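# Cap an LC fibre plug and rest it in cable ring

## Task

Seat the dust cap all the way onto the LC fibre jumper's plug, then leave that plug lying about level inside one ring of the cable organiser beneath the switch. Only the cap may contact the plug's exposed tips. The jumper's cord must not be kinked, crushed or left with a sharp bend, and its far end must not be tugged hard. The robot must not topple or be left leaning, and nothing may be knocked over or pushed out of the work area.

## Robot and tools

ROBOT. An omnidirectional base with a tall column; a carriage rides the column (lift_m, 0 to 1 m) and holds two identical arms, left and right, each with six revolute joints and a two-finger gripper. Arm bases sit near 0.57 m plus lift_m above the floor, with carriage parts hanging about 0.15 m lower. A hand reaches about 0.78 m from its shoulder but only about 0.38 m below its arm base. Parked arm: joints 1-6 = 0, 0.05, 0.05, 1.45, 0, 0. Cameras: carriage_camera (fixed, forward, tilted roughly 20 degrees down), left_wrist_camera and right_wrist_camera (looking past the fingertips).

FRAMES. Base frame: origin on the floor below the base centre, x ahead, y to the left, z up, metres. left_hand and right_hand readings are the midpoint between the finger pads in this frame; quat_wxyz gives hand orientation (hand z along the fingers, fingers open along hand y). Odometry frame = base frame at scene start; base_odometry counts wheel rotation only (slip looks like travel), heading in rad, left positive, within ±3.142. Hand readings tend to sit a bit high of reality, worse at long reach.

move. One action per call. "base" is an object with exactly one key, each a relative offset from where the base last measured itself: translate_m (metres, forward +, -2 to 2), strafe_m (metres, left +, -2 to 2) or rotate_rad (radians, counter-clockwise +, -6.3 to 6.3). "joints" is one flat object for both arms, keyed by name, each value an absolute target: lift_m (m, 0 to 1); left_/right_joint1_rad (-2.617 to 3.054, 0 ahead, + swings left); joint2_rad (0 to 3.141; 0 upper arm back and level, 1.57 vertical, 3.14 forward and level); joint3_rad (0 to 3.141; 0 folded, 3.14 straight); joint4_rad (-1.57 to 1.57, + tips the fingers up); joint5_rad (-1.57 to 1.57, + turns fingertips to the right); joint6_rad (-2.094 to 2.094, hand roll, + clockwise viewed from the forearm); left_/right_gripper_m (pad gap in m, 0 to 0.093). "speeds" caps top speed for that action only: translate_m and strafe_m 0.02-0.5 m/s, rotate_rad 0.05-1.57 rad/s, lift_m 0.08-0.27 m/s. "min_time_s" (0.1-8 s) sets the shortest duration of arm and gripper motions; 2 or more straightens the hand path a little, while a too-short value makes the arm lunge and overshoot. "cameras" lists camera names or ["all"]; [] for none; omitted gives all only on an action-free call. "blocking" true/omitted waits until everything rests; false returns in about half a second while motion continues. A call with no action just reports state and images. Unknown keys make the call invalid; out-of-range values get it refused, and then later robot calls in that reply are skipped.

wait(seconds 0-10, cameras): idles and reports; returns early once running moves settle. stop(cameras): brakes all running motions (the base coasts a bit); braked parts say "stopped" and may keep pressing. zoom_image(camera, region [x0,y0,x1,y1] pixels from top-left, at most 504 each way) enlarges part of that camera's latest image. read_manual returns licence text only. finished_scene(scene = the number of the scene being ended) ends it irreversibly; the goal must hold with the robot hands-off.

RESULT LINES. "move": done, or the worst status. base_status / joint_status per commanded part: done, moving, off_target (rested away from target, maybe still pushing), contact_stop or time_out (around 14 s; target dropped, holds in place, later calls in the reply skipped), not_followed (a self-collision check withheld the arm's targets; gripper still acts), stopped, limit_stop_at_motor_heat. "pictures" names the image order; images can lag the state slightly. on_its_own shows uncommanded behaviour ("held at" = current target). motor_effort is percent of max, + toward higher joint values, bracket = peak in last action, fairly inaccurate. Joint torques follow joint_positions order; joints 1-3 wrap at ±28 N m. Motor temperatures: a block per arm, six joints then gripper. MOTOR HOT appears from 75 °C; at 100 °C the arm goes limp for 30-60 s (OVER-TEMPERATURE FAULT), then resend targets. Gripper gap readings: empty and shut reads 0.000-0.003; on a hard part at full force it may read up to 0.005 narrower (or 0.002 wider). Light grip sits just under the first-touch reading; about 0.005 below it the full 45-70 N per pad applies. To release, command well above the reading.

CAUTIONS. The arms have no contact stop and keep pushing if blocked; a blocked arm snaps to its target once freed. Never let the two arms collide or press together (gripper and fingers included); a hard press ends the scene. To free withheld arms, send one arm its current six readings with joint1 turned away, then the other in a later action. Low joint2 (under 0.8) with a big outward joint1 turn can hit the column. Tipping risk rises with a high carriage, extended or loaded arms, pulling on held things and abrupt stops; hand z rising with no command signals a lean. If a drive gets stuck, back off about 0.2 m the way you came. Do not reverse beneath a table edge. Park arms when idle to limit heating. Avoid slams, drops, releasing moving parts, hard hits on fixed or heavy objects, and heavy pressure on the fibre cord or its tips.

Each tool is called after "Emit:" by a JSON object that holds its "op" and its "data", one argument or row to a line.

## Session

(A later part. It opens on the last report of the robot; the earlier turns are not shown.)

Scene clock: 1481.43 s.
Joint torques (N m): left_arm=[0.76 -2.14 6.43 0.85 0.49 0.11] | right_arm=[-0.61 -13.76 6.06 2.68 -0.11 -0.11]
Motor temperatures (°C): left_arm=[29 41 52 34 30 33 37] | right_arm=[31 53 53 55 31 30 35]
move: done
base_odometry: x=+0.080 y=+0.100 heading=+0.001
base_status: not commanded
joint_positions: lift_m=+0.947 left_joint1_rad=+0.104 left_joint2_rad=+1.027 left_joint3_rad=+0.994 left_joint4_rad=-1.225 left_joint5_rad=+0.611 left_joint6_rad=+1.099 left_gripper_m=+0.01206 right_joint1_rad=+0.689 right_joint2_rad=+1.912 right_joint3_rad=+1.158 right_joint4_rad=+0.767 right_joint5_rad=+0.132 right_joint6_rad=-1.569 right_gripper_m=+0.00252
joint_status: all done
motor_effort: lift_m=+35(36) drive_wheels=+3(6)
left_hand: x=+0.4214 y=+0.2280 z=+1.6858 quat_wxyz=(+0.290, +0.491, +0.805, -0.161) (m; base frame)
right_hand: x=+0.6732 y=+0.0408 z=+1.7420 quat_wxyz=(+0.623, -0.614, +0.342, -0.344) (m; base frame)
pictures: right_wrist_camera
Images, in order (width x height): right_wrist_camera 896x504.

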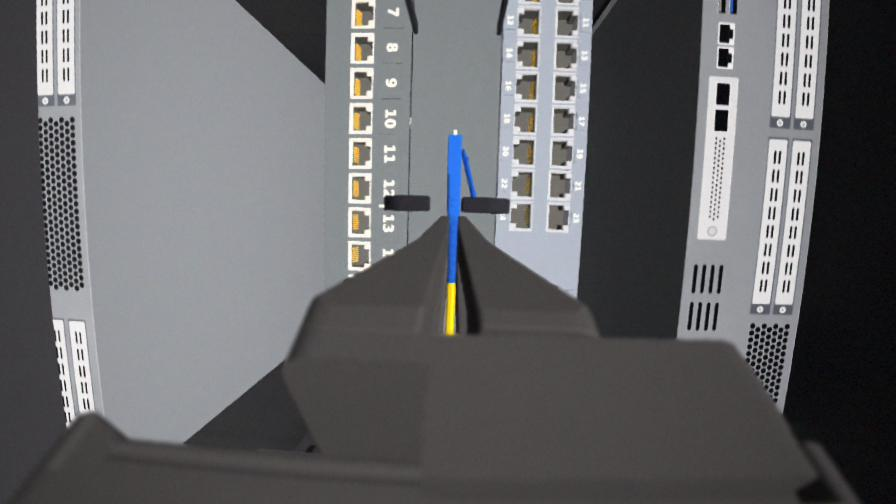

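Emit:
{"op": "move", "data": {
  "joints": {"left_joint1_rad": -0.287, "left_joint2_rad": 1.855, "left_joint3_rad": 1.675, "left_joint4_rad": -0.93, "left_joint5_rad": 0.525, "left_joint6_rad": 0.83},
  "cameras": [],
  "min_time_s": 2
}}

Emit:
{"op": "move", "data": {
  "joints": {"left_joint1_rad": -0.303, "left_joint2_rad": 1.997, "left_joint3_rad": 2.066, "left_joint4_rad": -1.195, "left_joint5_rad": 0.516, "left_joint6_rad": 0.825},
  "cameras": ["left_wrist_camera", "right_wrist_camera"],
  "min_time_s": 1.5
}}

Emit:
{"op": "zoom_image", "data": {
  "camera": "left_wrist_camera",
  "region": [240, 0, 520, 280]
}}

Scene clock: 1491.83 s.
Joint torques (N m): left_arm=[-0.49 -7.49 10.88 1.21 0.23 -0.1] | right_arm=[-0.58 -13.76 6.05 2.65 -0.11 -0.11]
Motor temperatures (°C): left_arm=[29 41 52 34 30 33 37] | right_arm=[31 53 52 56 31 30 36]
move: done
base_odometry: x=+0.080 y=+0.100 heading=+0.001
base_status: not commanded
joint_positions: lift_m=+0.947 left_joint1_rad=-0.280 left_joint2_rad=+1.841 left_joint3_rad=+1.638 left_joint4_rad=-0.945 left_joint5_rad=+0.539 left_joint6_rad=+0.842 left_gripper_m=+0.01206 right_joint1_rad=+0.689 right_joint2_rad=+1.912 right_joint3_rad=+1.158 right_joint4_rad=+0.770 right_joint5_rad=+0.130 right_joint6_rad=-1.569 right_gripper_m=+0.00252
joint_status: all done
motor_effort: lift_m=+35(36) drive_wheels=+4(7)
left_hand: x=+0.6078 y=+0.1011 z=+1.6739 quat_wxyz=(+0.266, +0.549, +0.768, -0.194) (m; base frame)
right_hand: x=+0.6730 y=+0.0410 z=+1.7427 quat_wxyz=(+0.624, -0.613, +0.341, -0.344) (m; base frame)
pictures: none
No camera images: "cameras" was empty.

Scene clock: 1493.63 s.
Joint torques (N m): left_arm=[-0.61 -8.23 10.52 1 0.23 -0.1] | right_arm=[-0.58 -13.79 6.04 2.65 -0.1 -0.11]
Motor temperatures (°C): left_arm=[29 41 52 34 30 33 37] | right_arm=[31 53 52 56 31 30 36]
move: done
base_odometry: x=+0.080 y=+0.100 heading=+0.001
base_status: not commanded
joint_positions: lift_m=+0.947 left_joint1_rad=-0.295 left_joint2_rad=+1.980 left_joint3_rad=+2.030 left_joint4_rad=-1.184 left_joint5_rad=+0.529 left_joint6_rad=+0.836 left_gripper_m=+0.01206 right_joint1_rad=+0.689 right_joint2_rad=+1.912 right_joint3_rad=+1.158 right_joint4_rad=+0.770 right_joint5_rad=+0.130 right_joint6_rad=-1.569 right_gripper_m=+0.00252
joint_status: all done
motor_effort: lift_m=+35(36) drive_wheels=+4(8)
left_hand: x=+0.6313 y=+0.0887 z=+1.7249 quat_wxyz=(+0.269, +0.553, +0.765, -0.190) (m; base frame)
right_hand: x=+0.6730 y=+0.0410 z=+1.7427 quat_wxyz=(+0.624, -0.613, +0.341, -0.344) (m; base frame)
pictures: left_wrist_camera, right_wrist_camera
Images, in order (width x height): left_wrist_camera 896x504, right_wrist_camera 896x504.

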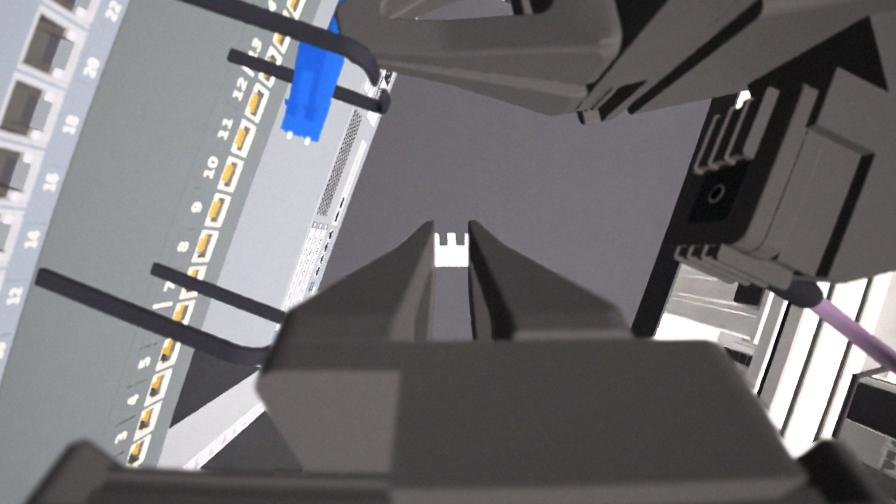

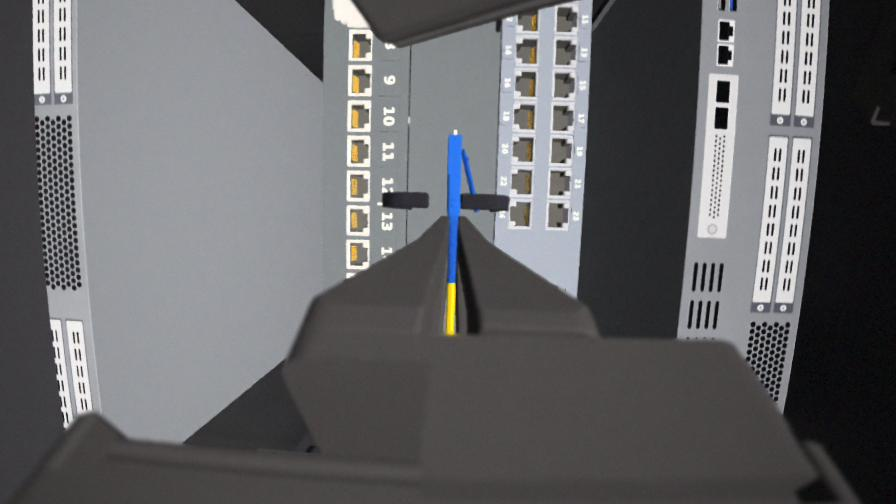

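Scaled by 1.800 from the camera's 896x504 image, which has a finer 1280x720 frame.

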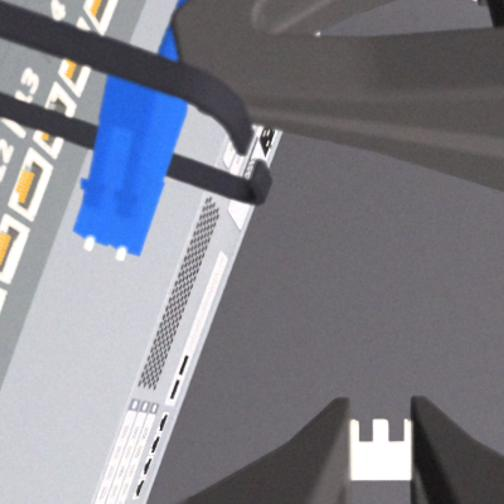

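Emit:
{"op": "move", "data": {
  "joints": {"left_joint1_rad": -0.287, "left_joint2_rad": 1.845, "left_joint3_rad": 1.65, "left_joint4_rad": -0.94, "left_joint5_rad": 0.53, "left_joint6_rad": 0.83},
  "cameras": [],
  "min_time_s": 1.5
}}

Emit:
{"op": "move", "data": {
  "joints": {"lift_m": 0.9302, "left_joint1_rad": 0.112, "left_joint2_rad": 1.02, "left_joint3_rad": 0.985, "left_joint4_rad": -1.225, "left_joint5_rad": 0.621, "left_joint6_rad": 1.11},
  "speeds": {"lift_m": 0.08},
  "cameras": ["right_wrist_camera"],
  "min_time_s": 2
}}

Emit:
{"op": "zoom_image", "data": {
  "camera": "right_wrist_camera",
  "region": [380, 60, 540, 260]
}}

Scene clock: 1517.13 s.
Joint torques (N m): left_arm=[0.69 -12.27 6.17 1.17 0.36 -0.04] | right_arm=[-0.59 -13.78 6.06 2.65 -0.1 -0.11]
Motor temperatures (°C): left_arm=[29 44 53 34 29 33 37] | right_arm=[31 55 51 57 31 30 36]
move: done
base_odometry: x=+0.080 y=+0.100 heading=+0.001
base_status: not commanded
joint_positions: lift_m=+0.947 left_joint1_rad=-0.295 left_joint2_rad=+1.887 left_joint3_rad=+1.666 left_joint4_rad=-0.955 left_joint5_rad=+0.529 left_joint6_rad=+0.836 left_gripper_m=+0.01206 right_joint1_rad=+0.689 right_joint2_rad=+1.912 right_joint3_rad=+1.158 right_joint4_rad=+0.770 right_joint5_rad=+0.130 right_joint6_rad=-1.569 right_gripper_m=+0.00252
joint_status: all done
motor_effort: lift_m=+35(36) drive_wheels=+2(6)
left_hand: x=+0.6111 y=+0.0948 z=+1.6629 quat_wxyz=(+0.251, +0.551, +0.772, -0.196) (m; base frame)
right_hand: x=+0.6730 y=+0.0410 z=+1.7427 quat_wxyz=(+0.624, -0.613, +0.341, -0.344) (m; base frame)
pictures: none
No camera images: "cameras" was empty.

Scene clock: 1519.43 s.
Joint torques (N m): left_arm=[0.73 -2.48 5.85 0.76 0.54 0.12] | right_arm=[-0.61 -12.98 6.49 2.62 -0.1 -0.11]
Motor temperatures (°C): left_arm=[29 44 53 34 29 33 37] | right_arm=[31 55 51 57 31 30 36]
move: done
base_odometry: x=+0.080 y=+0.100 heading=+0.001
base_status: not commanded
joint_positions: lift_m=+0.930 left_joint1_rad=+0.104 left_joint2_rad=+1.031 left_joint3_rad=+1.001 left_joint4_rad=-1.215 left_joint5_rad=+0.607 left_joint6_rad=+1.098 left_gripper_m=+0.01206 right_joint1_rad=+0.689 right_joint2_rad=+1.905 right_joint3_rad=+1.153 right_joint4_rad=+0.772 right_joint5_rad=+0.130 right_joint6_rad=-1.569 right_gripper_m=+0.00252
joint_status: all done
motor_effort: lift_m=+34(34) drive_wheels=+2(9)
left_hand: x=+0.4249 y=+0.2291 z=+1.6714 quat_wxyz=(+0.294, +0.491, +0.805, -0.156) (m; base frame)
right_hand: x=+0.6717 y=+0.0401 z=+1.7289 quat_wxyz=(+0.626, -0.612, +0.340, -0.345) (m; base frame)
pictures: right_wrist_camera
Images, in order (width x height): right_wrist_camera 896x504.

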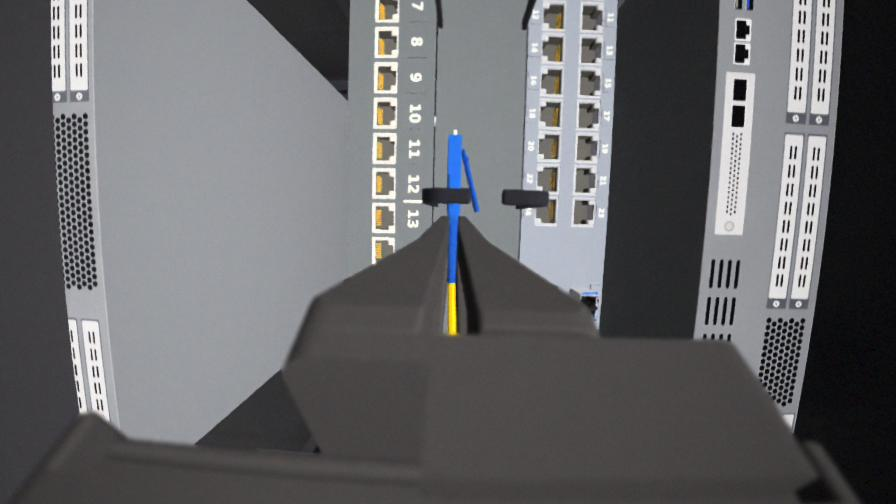

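Scaled by 2.520 from the camera's 896x504 image, which has a finer 1280x720 frame.

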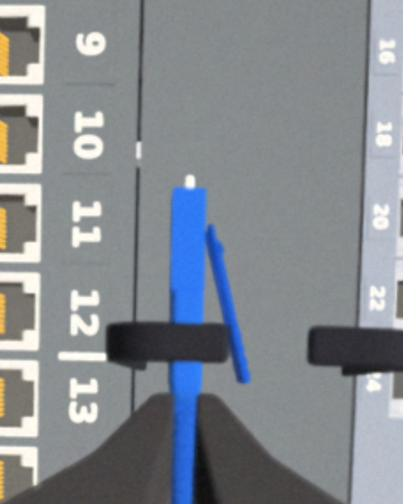

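Emit:
{"op": "move", "data": {
  "joints": {"lift_m": 0.9242},
  "speeds": {"lift_m": 0.08},
  "cameras": []
}}

Emit:
{"op": "move", "data": {
  "joints": {"right_gripper_m": 0.03},
  "cameras": ["right_wrist_camera"],
  "min_time_s": 1.5
}}

Emit:
{"op": "move", "data": {
  "joints": {"right_joint1_rad": 0.88, "right_joint2_rad": 2.01, "right_joint3_rad": 1.302, "right_joint4_rad": 0.705, "right_joint5_rad": 0.795, "right_joint6_rad": -1.578},
  "cameras": ["right_wrist_camera"],
  "min_time_s": 2.5
}}

Emit:
{"op": "zoom_image", "data": {
  "camera": "right_wrist_camera",
  "region": [380, 60, 540, 300]
}}

Scene clock: 1525.70 s.
Joint torques (N m): left_arm=[0.72 -2.35 6.23 0.79 0.52 0.12] | right_arm=[-0.53 -12.74 6.61 2.63 -0.09 -0.11]
Motor temperatures (°C): left_arm=[29 44 53 34 30 33 37] | right_arm=[31 57 51 57 31 30 36]
move: done
base_odometry: x=+0.080 y=+0.100 heading=+0.001
base_status: not commanded
joint_positions: lift_m=+0.924 left_joint1_rad=+0.104 left_joint2_rad=+1.030 left_joint3_rad=+0.997 left_joint4_rad=-1.220 left_joint5_rad=+0.608 left_joint6_rad=+1.099 left_gripper_m=+0.01206 right_joint1_rad=+0.689 right_joint2_rad=+1.902 right_joint3_rad=+1.152 right_joint4_rad=+0.772 right_joint5_rad=+0.130 right_joint6_rad=-1.569 right_gripper_m=+0.00252
joint_status: all done
motor_effort: lift_m=+34(35) drive_wheels=+2(5)
left_hand: x=+0.4232 y=+0.2286 z=+1.6642 quat_wxyz=(+0.292, +0.491, +0.805, -0.158) (m; base frame)
right_hand: x=+0.6713 y=+0.0398 z=+1.7237 quat_wxyz=(+0.626, -0.611, +0.340, -0.345) (m; base frame)
pictures: none
No camera images: "cameras" was empty.

Scene clock: 1527.50 s.
Joint torques (N m): left_arm=[0.73 -2.35 6.23 0.79 0.51 0.12] | right_arm=[-0.59 -12.72 6.63 2.62 -0.09 -0.11]
Motor temperatures (°C): left_arm=[29 43 52 34 30 33 37] | right_arm=[31 56 51 57 31 30 36]
move: done
base_odometry: x=+0.080 y=+0.100 heading=+0.001
base_status: not commanded
joint_positions: lift_m=+0.924 left_joint1_rad=+0.104 left_joint2_rad=+1.030 left_joint3_rad=+0.997 left_joint4_rad=-1.220 left_joint5_rad=+0.608 left_joint6_rad=+1.099 left_gripper_m=+0.01206 right_joint1_rad=+0.689 right_joint2_rad=+1.902 right_joint3_rad=+1.152 right_joint4_rad=+0.772 right_joint5_rad=+0.130 right_joint6_rad=-1.569 right_gripper_m=+0.02988
joint_status: all done
motor_effort: lift_m=+34(35) drive_wheels=+6(6)
left_hand: x=+0.4232 y=+0.2286 z=+1.6642 quat_wxyz=(+0.292, +0.491, +0.805, -0.158) (m; base frame)
right_hand: x=+0.6713 y=+0.0398 z=+1.7237 quat_wxyz=(+0.626, -0.611, +0.340, -0.345) (m; base frame)
pictures: right_wrist_camera
Images, in order (width x height): right_wrist_camera 896x504.

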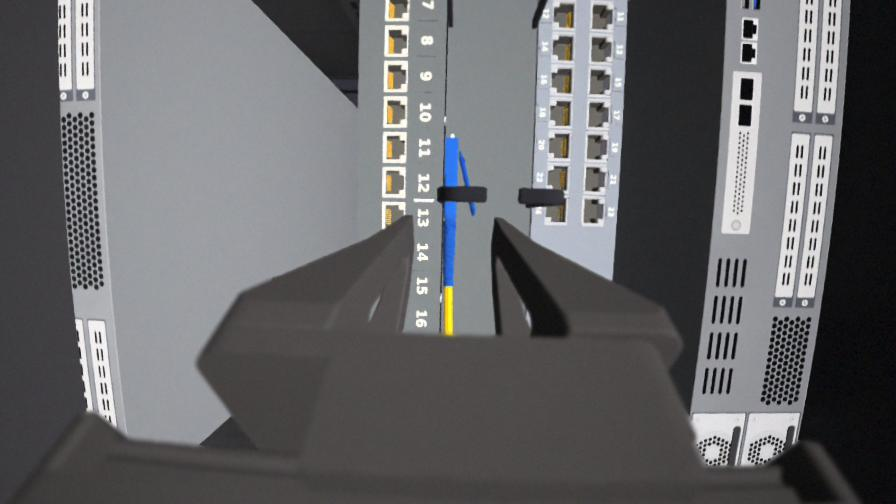

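Scene clock: 1530.30 s.
Joint torques (N m): left_arm=[0.72 -2.36 6.23 0.78 0.51 0.11] | right_arm=[0.57 -9.8 9.55 2.26 0.12 -0.11]
Motor temperatures (°C): left_arm=[29 43 52 34 30 33 37] | right_arm=[31 56 51 56 31 30 36]
move: done
base_odometry: x=+0.080 y=+0.100 heading=+0.001
base_status: not commanded
joint_positions: lift_m=+0.924 left_joint1_rad=+0.104 left_joint2_rad=+1.030 left_joint3_rad=+0.997 left_joint4_rad=-1.220 left_joint5_rad=+0.608 left_joint6_rad=+1.099 left_gripper_m=+0.01206 right_joint1_rad=+0.874 right_joint2_rad=+1.989 right_joint3_rad=+1.277 right_joint4_rad=+0.722 right_joint5_rad=+0.784 right_joint6_rad=-1.569 right_gripper_m=+0.02988
joint_status: all done
motor_effort: lift_m=+34(35) drive_wheels=+2(5)
left_hand: x=+0.4232 y=+0.2286 z=+1.6642 quat_wxyz=(+0.292, +0.491, +0.805, -0.158) (m; base frame)
right_hand: x=+0.6619 y=+0.0353 z=+1.7202 quat_wxyz=(+0.526, -0.518, +0.478, -0.477) (m; base frame)
pictures: right_wrist_camera
Images, in order (width x height): right_wrist_camera 896x504.

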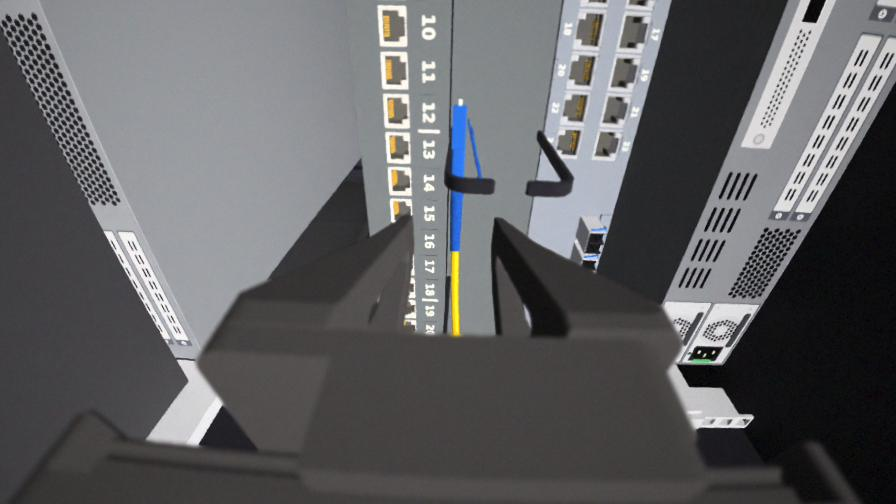

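Scaled by 2.100 from the camera's 896x504 image, which has a finer 1280x720 frame.

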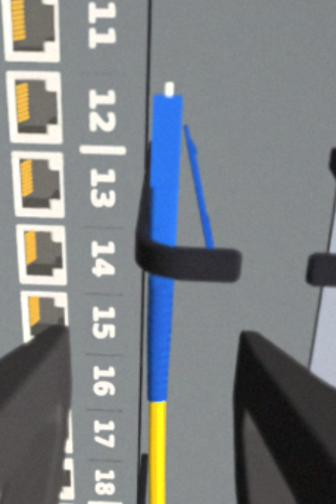

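Emit:
{"op": "move", "data": {
  "joints": {"right_joint2_rad": 2.021, "right_joint3_rad": 1.322, "right_joint4_rad": 0.695},
  "cameras": [],
  "min_time_s": 1
}}

Emit:
{"op": "move", "data": {
  "joints": {"right_gripper_m": 0.01},
  "cameras": ["right_wrist_camera"],
  "min_time_s": 1
}}

Emit:
{"op": "zoom_image", "data": {
  "camera": "right_wrist_camera",
  "region": [380, 60, 540, 300]
}}

Scene clock: 1558.53 s.
Joint torques (N m): left_arm=[0.7 -2.33 6.22 0.79 0.51 0.11] | right_arm=[0.55 -9.88 9.58 2.25 0.11 -0.11]
Motor temperatures (°C): left_arm=[29 42 51 34 30 33 37] | right_arm=[31 55 52 55 31 30 35]
move: done
base_odometry: x=+0.080 y=+0.100 heading=+0.001
base_status: not commanded
joint_positions: lift_m=+0.924 left_joint1_rad=+0.104 left_joint2_rad=+1.030 left_joint3_rad=+0.997 left_joint4_rad=-1.220 left_joint5_rad=+0.608 left_joint6_rad=+1.099 left_gripper_m=+0.01206 right_joint1_rad=+0.874 right_joint2_rad=+2.000 right_joint3_rad=+1.297 right_joint4_rad=+0.712 right_joint5_rad=+0.785 right_joint6_rad=-1.569 right_gripper_m=+0.02988
joint_status: all done
motor_effort: lift_m=+34(35) drive_wheels=+6(6)
left_hand: x=+0.4232 y=+0.2286 z=+1.6642 quat_wxyz=(+0.292, +0.491, +0.805, -0.158) (m; base frame)
right_hand: x=+0.6643 y=+0.0379 z=+1.7210 quat_wxyz=(+0.525, -0.518, +0.478, -0.477) (m; base frame)
pictures: none
No camera images: "cameras" was empty.

Scene clock: 1559.83 s.
Joint torques (N m): left_arm=[0.72 -2.33 6.22 0.78 0.51 0.12] | right_arm=[0.54 -9.88 9.57 2.26 0.11 -0.11]
Motor temperatures (°C): left_arm=[29 42 51 34 30 33 37] | right_arm=[31 55 52 54 31 30 35]
move: done
base_odometry: x=+0.080 y=+0.100 heading=+0.001
base_status: not commanded
joint_positions: lift_m=+0.924 left_joint1_rad=+0.104 left_joint2_rad=+1.030 left_joint3_rad=+0.997 left_joint4_rad=-1.220 left_joint5_rad=+0.608 left_joint6_rad=+1.099 left_gripper_m=+0.01206 right_joint1_rad=+0.874 right_joint2_rad=+2.000 right_joint3_rad=+1.297 right_joint4_rad=+0.712 right_joint5_rad=+0.786 right_joint6_rad=-1.569 right_gripper_m=+0.01014
joint_status: all done
motor_effort: lift_m=+34(35) drive_wheels=+5(5)
left_hand: x=+0.4232 y=+0.2286 z=+1.6642 quat_wxyz=(+0.292, +0.491, +0.805, -0.158) (m; base frame)
right_hand: x=+0.6643 y=+0.0378 z=+1.7210 quat_wxyz=(+0.525, -0.518, +0.478, -0.477) (m; base frame)
pictures: right_wrist_camera
Images, in order (width x height): right_wrist_camera 896x504.

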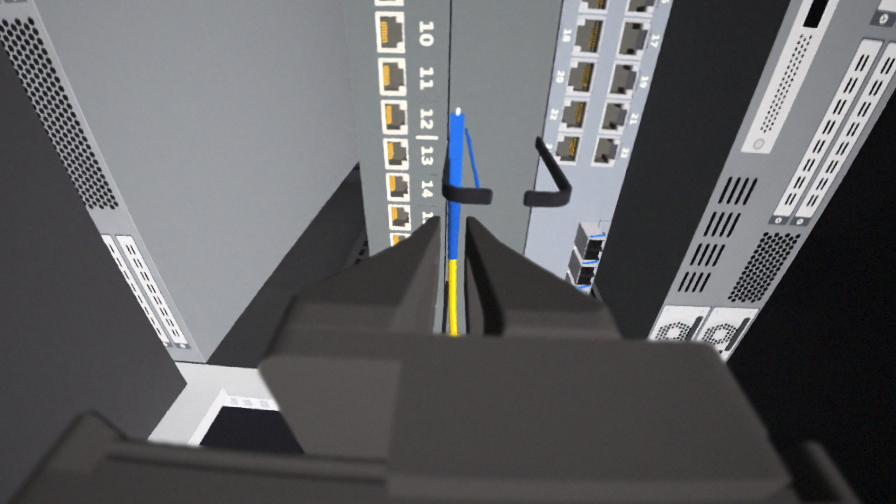

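Scaled by 2.100 from the camera's 896x504 image, which has a finer 1280x720 frame.

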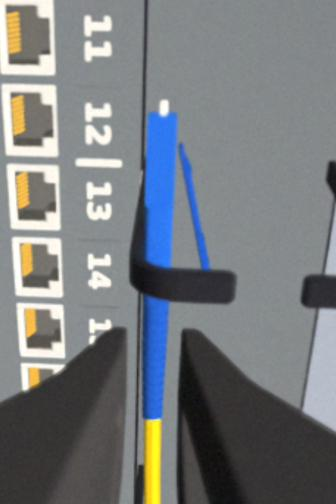

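Emit:
{"op": "move", "data": {
  "joints": {"right_gripper_m": 0.0},
  "cameras": [],
  "min_time_s": 1
}}

Emit:
{"op": "move", "data": {
  "joints": {"lift_m": 0.941},
  "speeds": {"lift_m": 0.08},
  "cameras": ["right_wrist_camera"]
}}

Emit:
{"op": "zoom_image", "data": {
  "camera": "right_wrist_camera",
  "region": [380, 60, 540, 300]
}}

Scene clock: 1565.57 s.
Joint torques (N m): left_arm=[0.7 -2.35 6.2 0.78 0.51 0.12] | right_arm=[0.55 -9.88 9.57 2.26 0.11 -0.11]
Motor temperatures (°C): left_arm=[29 41 50 34 30 33 37] | right_arm=[31 55 53 53 31 30 35]
move: done
base_odometry: x=+0.080 y=+0.100 heading=+0.001
base_status: not commanded
joint_positions: lift_m=+0.924 left_joint1_rad=+0.104 left_joint2_rad=+1.030 left_joint3_rad=+0.997 left_joint4_rad=-1.220 left_joint5_rad=+0.608 left_joint6_rad=+1.099 left_gripper_m=+0.01206 right_joint1_rad=+0.874 right_joint2_rad=+2.000 right_joint3_rad=+1.297 right_joint4_rad=+0.712 right_joint5_rad=+0.786 right_joint6_rad=-1.569 right_gripper_m=+0.00044
joint_status: all done
motor_effort: lift_m=+35(35) drive_wheels=-1(5)
left_hand: x=+0.4232 y=+0.2286 z=+1.6642 quat_wxyz=(+0.292, +0.491, +0.805, -0.158) (m; base frame)
right_hand: x=+0.6643 y=+0.0378 z=+1.7209 quat_wxyz=(+0.525, -0.518, +0.478, -0.477) (m; base frame)
pictures: none
No camera images: "cameras" was empty.

Scene clock: 1566.17 s.
Joint torques (N m): left_arm=[0.7 -2.29 6.3 0.8 0.5 0.12] | right_arm=[0.46 -10.63 8.98 2.32 0.1 -0.11]
Motor temperatures (°C): left_arm=[29 41 50 34 30 33 37] | right_arm=[31 55 53 53 31 30 35]
move: done
base_odometry: x=+0.080 y=+0.100 heading=+0.001
base_status: not commanded
joint_positions: lift_m=+0.941 left_joint1_rad=+0.104 left_joint2_rad=+1.029 left_joint3_rad=+0.996 left_joint4_rad=-1.222 left_joint5_rad=+0.610 left_joint6_rad=+1.099 left_gripper_m=+0.01206 right_joint1_rad=+0.874 right_joint2_rad=+2.006 right_joint3_rad=+1.304 right_joint4_rad=+0.707 right_joint5_rad=+0.787 right_joint6_rad=-1.569 right_gripper_m=+0.00044
joint_status: all done
motor_effort: lift_m=+35(42) drive_wheels=+1(4)
left_hand: x=+0.4225 y=+0.2284 z=+1.6807 quat_wxyz=(+0.292, +0.491, +0.805, -0.159) (m; base frame)
right_hand: x=+0.6653 y=+0.0388 z=+1.7362 quat_wxyz=(+0.523, -0.519, +0.478, -0.477) (m; base frame)
pictures: right_wrist_camera
Images, in order (width x height): right_wrist_camera 896x504.

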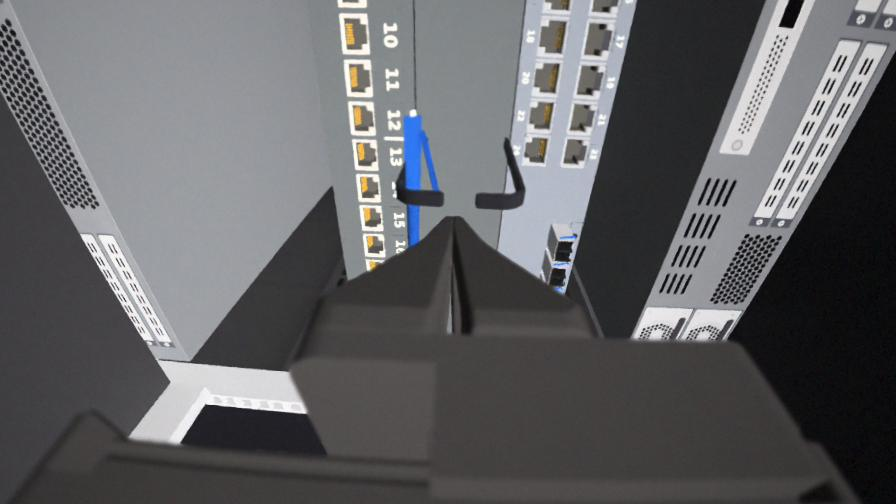

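Scaled by 2.100 from the camera's 896x504 image, which has a finer 1280x720 frame.

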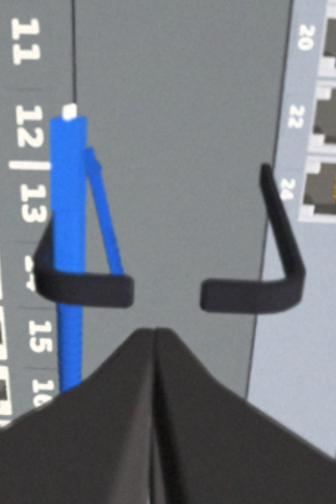

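Emit:
{"op": "move", "data": {
  "joints": {"right_gripper_m": 0.03},
  "cameras": [],
  "min_time_s": 1
}}

Emit:
{"op": "move", "data": {
  "joints": {"lift_m": 0.9245},
  "speeds": {"lift_m": 0.08},
  "cameras": []
}}

Emit:
{"op": "move", "data": {
  "joints": {"right_joint1_rad": 0.835, "right_joint5_rad": 0.691, "right_joint2_rad": 2.021, "right_joint3_rad": 1.322, "right_joint4_rad": 0.695},
  "cameras": ["right_wrist_camera"],
  "min_time_s": 1.5
}}

Emit:
{"op": "zoom_image", "data": {
  "camera": "right_wrist_camera",
  "region": [380, 60, 540, 300]
}}

Scene clock: 1591.57 s.
Joint torques (N m): left_arm=[0.72 -2.26 6.3 0.81 0.5 0.11] | right_arm=[0.53 -10.55 8.98 2.32 0.09 -0.11]
Motor temperatures (°C): left_arm=[29 40 50 34 30 33 37] | right_arm=[31 55 54 53 31 30 34]
move: done
base_odometry: x=+0.080 y=+0.100 heading=+0.001
base_status: not commanded
joint_positions: lift_m=+0.941 left_joint1_rad=+0.104 left_joint2_rad=+1.029 left_joint3_rad=+0.996 left_joint4_rad=-1.222 left_joint5_rad=+0.610 left_joint6_rad=+1.099 left_gripper_m=+0.01206 right_joint1_rad=+0.874 right_joint2_rad=+2.006 right_joint3_rad=+1.304 right_joint4_rad=+0.707 right_joint5_rad=+0.787 right_joint6_rad=-1.569 right_gripper_m=+0.02987
joint_status: all done
motor_effort: lift_m=+35(35) drive_wheels=+2(7)
left_hand: x=+0.4225 y=+0.2284 z=+1.6807 quat_wxyz=(+0.292, +0.491, +0.805, -0.159) (m; base frame)
right_hand: x=+0.6653 y=+0.0388 z=+1.7362 quat_wxyz=(+0.523, -0.519, +0.478, -0.477) (m; base frame)
pictures: none
No camera images: "cameras" was empty.

Scene clock: 1592.13 s.
Joint torques (N m): left_arm=[0.73 -2.22 6.32 0.82 0.49 0.11] | right_arm=[0.59 -10.86 8.75 2.38 0.1 -0.11]
Motor temperatures (°C): left_arm=[29 40 50 34 30 33 37] | right_arm=[31 55 54 53 31 30 34]
move: done
base_odometry: x=+0.080 y=+0.100 heading=+0.001
base_status: not commanded
joint_positions: lift_m=+0.925 left_joint1_rad=+0.104 left_joint2_rad=+1.029 left_joint3_rad=+0.996 left_joint4_rad=-1.223 left_joint5_rad=+0.610 left_joint6_rad=+1.099 left_gripper_m=+0.01206 right_joint1_rad=+0.874 right_joint2_rad=+2.009 right_joint3_rad=+1.306 right_joint4_rad=+0.703 right_joint5_rad=+0.787 right_joint6_rad=-1.569 right_gripper_m=+0.02987
joint_status: all done
motor_effort: lift_m=+35(35) drive_wheels=+0(6)
left_hand: x=+0.4222 y=+0.2282 z=+1.6641 quat_wxyz=(+0.291, +0.491, +0.805, -0.160) (m; base frame)
right_hand: x=+0.6657 y=+0.0392 z=+1.7188 quat_wxyz=(+0.522, -0.521, +0.478, -0.478) (m; base frame)
pictures: none
No camera images: "cameras" was empty.

Scene clock: 1593.93 s.
Joint torques (N m): left_arm=[0.7 -2.22 6.34 0.81 0.48 0.11] | right_arm=[-0.58 -10.81 8.75 2.41 -0.11 -0.11]
Motor temperatures (°C): left_arm=[29 40 50 34 30 33 37] | right_arm=[31 55 54 53 31 30 34]
move: done
base_odometry: x=+0.080 y=+0.100 heading=+0.001
base_status: not commanded
joint_positions: lift_m=+0.925 left_joint1_rad=+0.104 left_joint2_rad=+1.029 left_joint3_rad=+0.996 left_joint4_rad=-1.223 left_joint5_rad=+0.610 left_joint6_rad=+1.099 left_gripper_m=+0.01206 right_joint1_rad=+0.841 right_joint2_rad=+2.009 right_joint3_rad=+1.306 right_joint4_rad=+0.703 right_joint5_rad=+0.701 right_joint6_rad=-1.569 right_gripper_m=+0.02987
joint_status: all done
motor_effort: lift_m=+35(35) drive_wheels=+1(6)
left_hand: x=+0.4222 y=+0.2282 z=+1.6641 quat_wxyz=(+0.291, +0.491, +0.805, -0.160) (m; base frame)
right_hand: x=+0.6755 y=+0.0389 z=+1.7188 quat_wxyz=(+0.534, -0.533, +0.464, -0.464) (m; base frame)
pictures: right_wrist_camera
Images, in order (width x height): right_wrist_camera 896x504.

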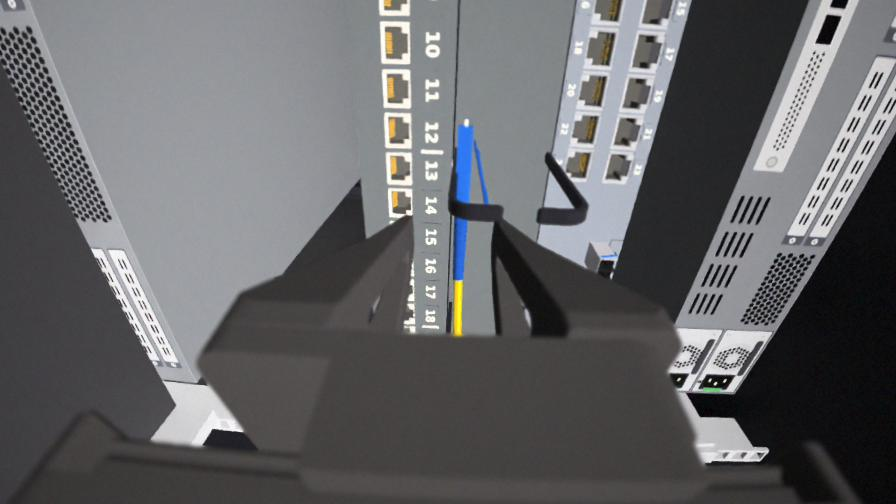

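Scaled by 2.100 from the camera's 896x504 image, which has a finer 1280x720 frame.

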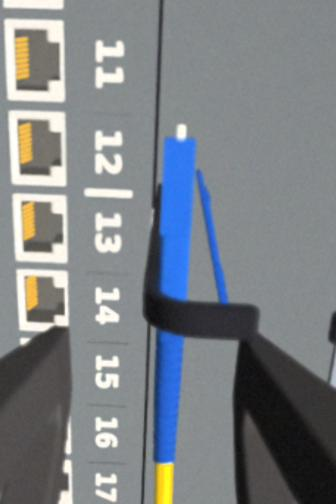

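Emit:
{"op": "move", "data": {
  "joints": {"lift_m": 0.9268, "right_joint1_rad": 0.83, "right_joint5_rad": 0.686, "right_joint2_rad": 1.966, "right_joint3_rad": 1.272, "right_joint4_rad": 0.714},
  "cameras": ["right_wrist_camera"],
  "min_time_s": 1
}}

Emit:
{"op": "zoom_image", "data": {
  "camera": "right_wrist_camera",
  "region": [380, 60, 540, 300]
}}

Scene clock: 1609.53 s.
Joint torques (N m): left_arm=[0.7 -2.18 6.32 0.82 0.5 0.11] | right_arm=[-0.59 -14.54 6.05 2.51 -0.1 -0.11]
move: done
base_odometry: x=+0.080 y=+0.100 heading=+0.001
base_status: not commanded
joint_positions: lift_m=+0.927 left_joint1_rad=+0.104 left_joint2_rad=+1.028 left_joint3_rad=+0.996 left_joint4_rad=-1.224 left_joint5_rad=+0.611 left_joint6_rad=+1.099 left_gripper_m=+0.01206 right_joint1_rad=+0.835 right_joint2_rad=+1.995 right_joint3_rad=+1.287 right_joint4_rad=+0.714 right_joint5_rad=+0.696 right_joint6_rad=-1.569 right_gripper_m=+0.02987
joint_status: all done
motor_effort: lift_m=+36(41) drive_wheels=+3(7)
left_hand: x=+0.4219 y=+0.2281 z=+1.6665 quat_wxyz=(+0.291, +0.491, +0.805, -0.160) (m; base frame)
right_hand: x=+0.6746 y=+0.0346 z=+1.7222 quat_wxyz=(+0.536, -0.531, +0.464, -0.464) (m; base frame)
pictures: right_wrist_camera
Images, in order (width x height): right_wrist_camera 896x504.

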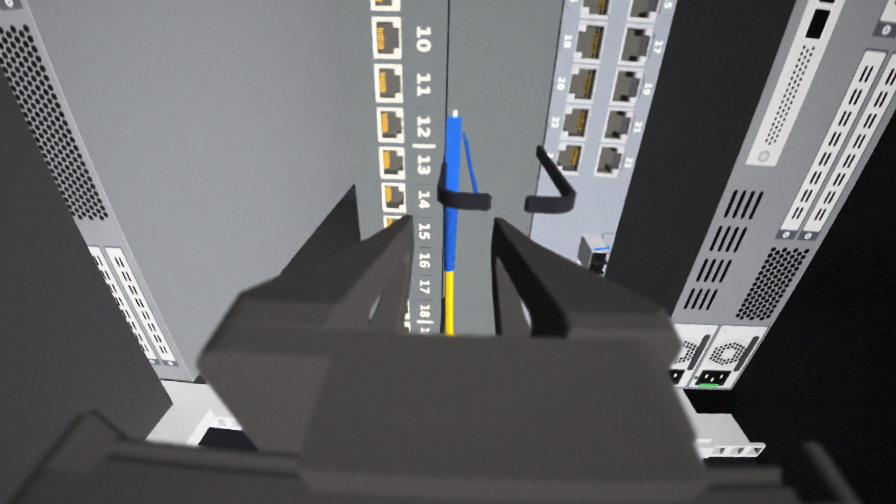

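Scaled by 2.100 from the camera's 896x504 image, which has a finer 1280x720 frame.

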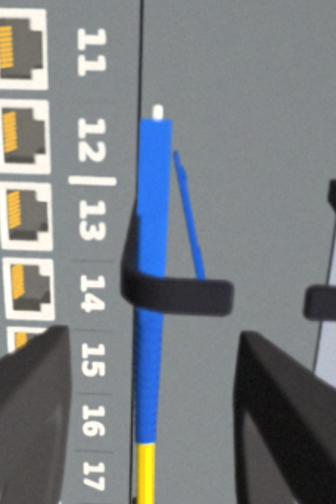

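Emit:
{"op": "move", "data": {
  "joints": {"right_gripper_m": 0.0},
  "cameras": ["right_wrist_camera"],
  "min_time_s": 2
}}

Emit:
{"op": "zoom_image", "data": {
  "camera": "right_wrist_camera",
  "region": [380, 60, 540, 300]
}}

Scene clock: 1617.57 s.
Joint torques (N m): left_arm=[0.7 -2.14 6.35 0.83 0.49 0.11] | right_arm=[-0.59 -14.56 6.06 2.51 -0.1 -0.11]
Motor temperatures (°C): left_arm=[29 40 51 34 30 33 37] | right_arm=[31 56 53 53 31 30 34]
move: done
base_odometry: x=+0.080 y=+0.100 heading=+0.001
base_status: not commanded
joint_positions: lift_m=+0.927 left_joint1_rad=+0.104 left_joint2_rad=+1.028 left_joint3_rad=+0.996 left_joint4_rad=-1.224 left_joint5_rad=+0.611 left_joint6_rad=+1.099 left_gripper_m=+0.01206 right_joint1_rad=+0.835 right_joint2_rad=+1.995 right_joint3_rad=+1.287 right_joint4_rad=+0.714 right_joint5_rad=+0.695 right_joint6_rad=-1.569 right_gripper_m=+0.00371
joint_status: all done
motor_effort: lift_m=+36(36) drive_wheels=+5(6)
left_hand: x=+0.4219 y=+0.2281 z=+1.6665 quat_wxyz=(+0.291, +0.491, +0.805, -0.160) (m; base frame)
right_hand: x=+0.6746 y=+0.0347 z=+1.7222 quat_wxyz=(+0.536, -0.531, +0.464, -0.463) (m; base frame)
pictures: right_wrist_camera
Images, in order (width x height): right_wrist_camera 896x504.

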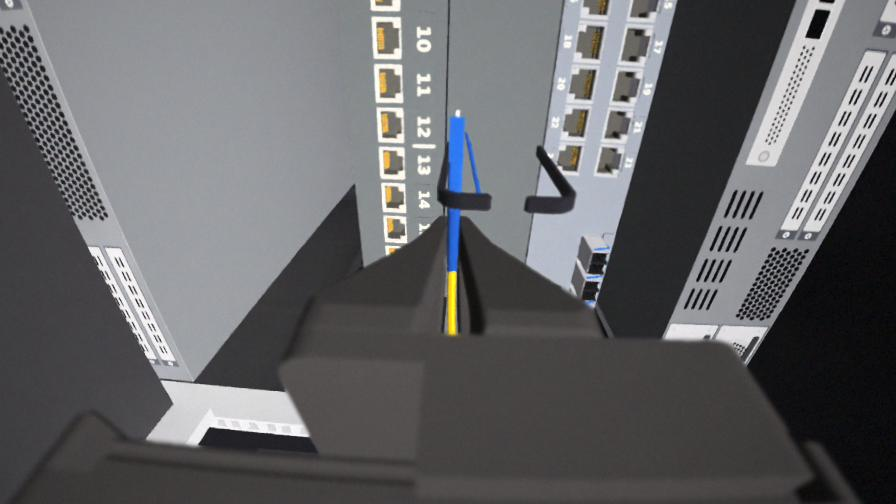

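Scaled by 2.100 from the camera's 896x504 image, which has a finer 1280x720 frame.

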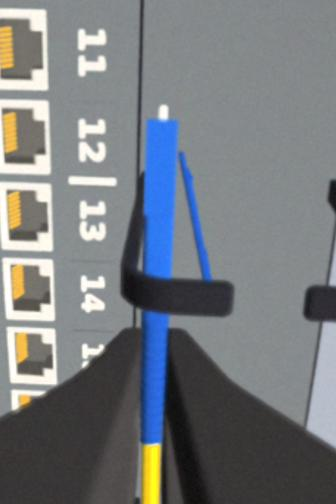

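Emit:
{"op": "move", "data": {
  "joints": {"lift_m": 0.945},
  "speeds": {"lift_m": 0.08},
  "cameras": []
}}

Emit:
{"op": "move", "data": {
  "joints": {"right_joint1_rad": 0.767, "right_joint2_rad": 1.92, "right_joint3_rad": 1.206, "right_joint4_rad": 0.736, "right_joint5_rad": 0.46, "right_joint6_rad": -1.578},
  "cameras": [],
  "min_time_s": 1.2
}}

Emit:
{"op": "move", "data": {
  "joints": {"right_joint1_rad": 0.697, "right_joint2_rad": 1.896, "right_joint3_rad": 1.172, "right_joint4_rad": 0.747, "right_joint5_rad": 0.227, "right_joint6_rad": -1.578},
  "cameras": ["right_wrist_camera"],
  "min_time_s": 1.2
}}

Emit:
{"op": "zoom_image", "data": {
  "camera": "right_wrist_camera",
  "region": [380, 60, 540, 300]
}}

Scene clock: 1640.90 s.
Joint torques (N m): left_arm=[0.7 -2.13 6.38 0.83 0.49 0.12] | right_arm=[-0.58 -13.86 6.52 2.44 -0.09 -0.11]
Motor temperatures (°C): left_arm=[29 39 51 34 30 33 37] | right_arm=[31 60 52 52 31 30 35]
move: done
base_odometry: x=+0.080 y=+0.100 heading=+0.001
base_status: not commanded
joint_positions: lift_m=+0.945 left_joint1_rad=+0.104 left_joint2_rad=+1.028 left_joint3_rad=+0.995 left_joint4_rad=-1.225 left_joint5_rad=+0.612 left_joint6_rad=+1.099 left_gripper_m=+0.01206 right_joint1_rad=+0.835 right_joint2_rad=+1.989 right_joint3_rad=+1.282 right_joint4_rad=+0.719 right_joint5_rad=+0.695 right_joint6_rad=-1.569 right_gripper_m=+0.00371
joint_status: all done
motor_effort: lift_m=+36(43) drive_wheels=+3(4)
left_hand: x=+0.4217 y=+0.2280 z=+1.6846 quat_wxyz=(+0.291, +0.491, +0.805, -0.161) (m; base frame)
right_hand: x=+0.6736 y=+0.0337 z=+1.7428 quat_wxyz=(+0.539, -0.529, +0.464, -0.463) (m; base frame)
pictures: none
No camera images: "cameras" was empty.

Scene clock: 1642.40 s.
Joint torques (N m): left_arm=[0.72 -2.15 6.35 0.83 0.49 0.11] | right_arm=[-0.53 -14.28 6.11 2.63 -0.09 -0.11]
Motor temperatures (°C): left_arm=[29 39 51 34 30 33 37] | right_arm=[31 60 51 52 31 30 35]
move: done
base_odometry: x=+0.080 y=+0.100 heading=+0.001
base_status: not commanded
joint_positions: lift_m=+0.945 left_joint1_rad=+0.104 left_joint2_rad=+1.028 left_joint3_rad=+0.995 left_joint4_rad=-1.225 left_joint5_rad=+0.612 left_joint6_rad=+1.099 left_gripper_m=+0.01206 right_joint1_rad=+0.772 right_joint2_rad=+1.950 right_joint3_rad=+1.221 right_joint4_rad=+0.734 right_joint5_rad=+0.472 right_joint6_rad=-1.569 right_gripper_m=+0.00371
joint_status: all done
motor_effort: lift_m=+36(36) drive_wheels=+3(5)
left_hand: x=+0.4217 y=+0.2280 z=+1.6846 quat_wxyz=(+0.291, +0.491, +0.805, -0.161) (m; base frame)
right_hand: x=+0.6786 y=+0.0335 z=+1.7401 quat_wxyz=(+0.571, -0.567, +0.420, -0.420) (m; base frame)
pictures: none
No camera images: "cameras" was empty.

Scene clock: 1643.93 s.
Joint torques (N m): left_arm=[0.72 -2.14 6.38 0.84 0.48 0.11] | right_arm=[-0.58 -13.98 6.08 2.67 -0.09 -0.11]
Motor temperatures (°C): left_arm=[29 39 51 34 30 33 37] | right_arm=[31 60 51 52 31 30 35]
move: done
base_odometry: x=+0.080 y=+0.100 heading=+0.001
base_status: not commanded
joint_positions: lift_m=+0.945 left_joint1_rad=+0.104 left_joint2_rad=+1.028 left_joint3_rad=+0.995 left_joint4_rad=-1.225 left_joint5_rad=+0.612 left_joint6_rad=+1.099 left_gripper_m=+0.01206 right_joint1_rad=+0.703 right_joint2_rad=+1.926 right_joint3_rad=+1.187 right_joint4_rad=+0.745 right_joint5_rad=+0.239 right_joint6_rad=-1.569 right_gripper_m=+0.00371
joint_status: all done
motor_effort: lift_m=+36(36) drive_wheels=+1(6)
left_hand: x=+0.4217 y=+0.2280 z=+1.6846 quat_wxyz=(+0.291, +0.491, +0.805, -0.161) (m; base frame)
right_hand: x=+0.6816 y=+0.0341 z=+1.7408 quat_wxyz=(+0.604, -0.599, +0.371, -0.372) (m; base frame)
pictures: right_wrist_camera
Images, in order (width x height): right_wrist_camera 896x504.

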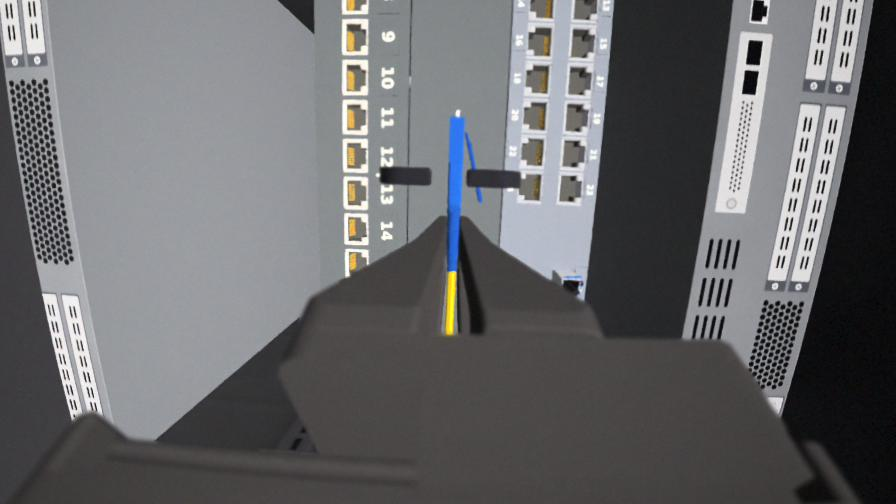

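Scaled by 2.100 from the camera's 896x504 image, which has a finer 1280x720 frame.

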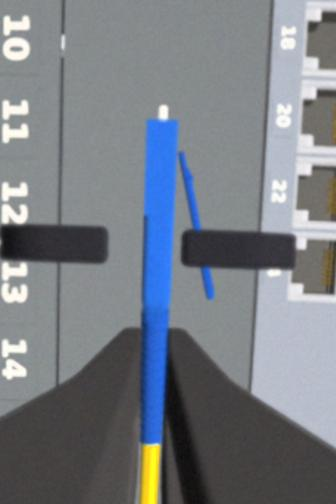

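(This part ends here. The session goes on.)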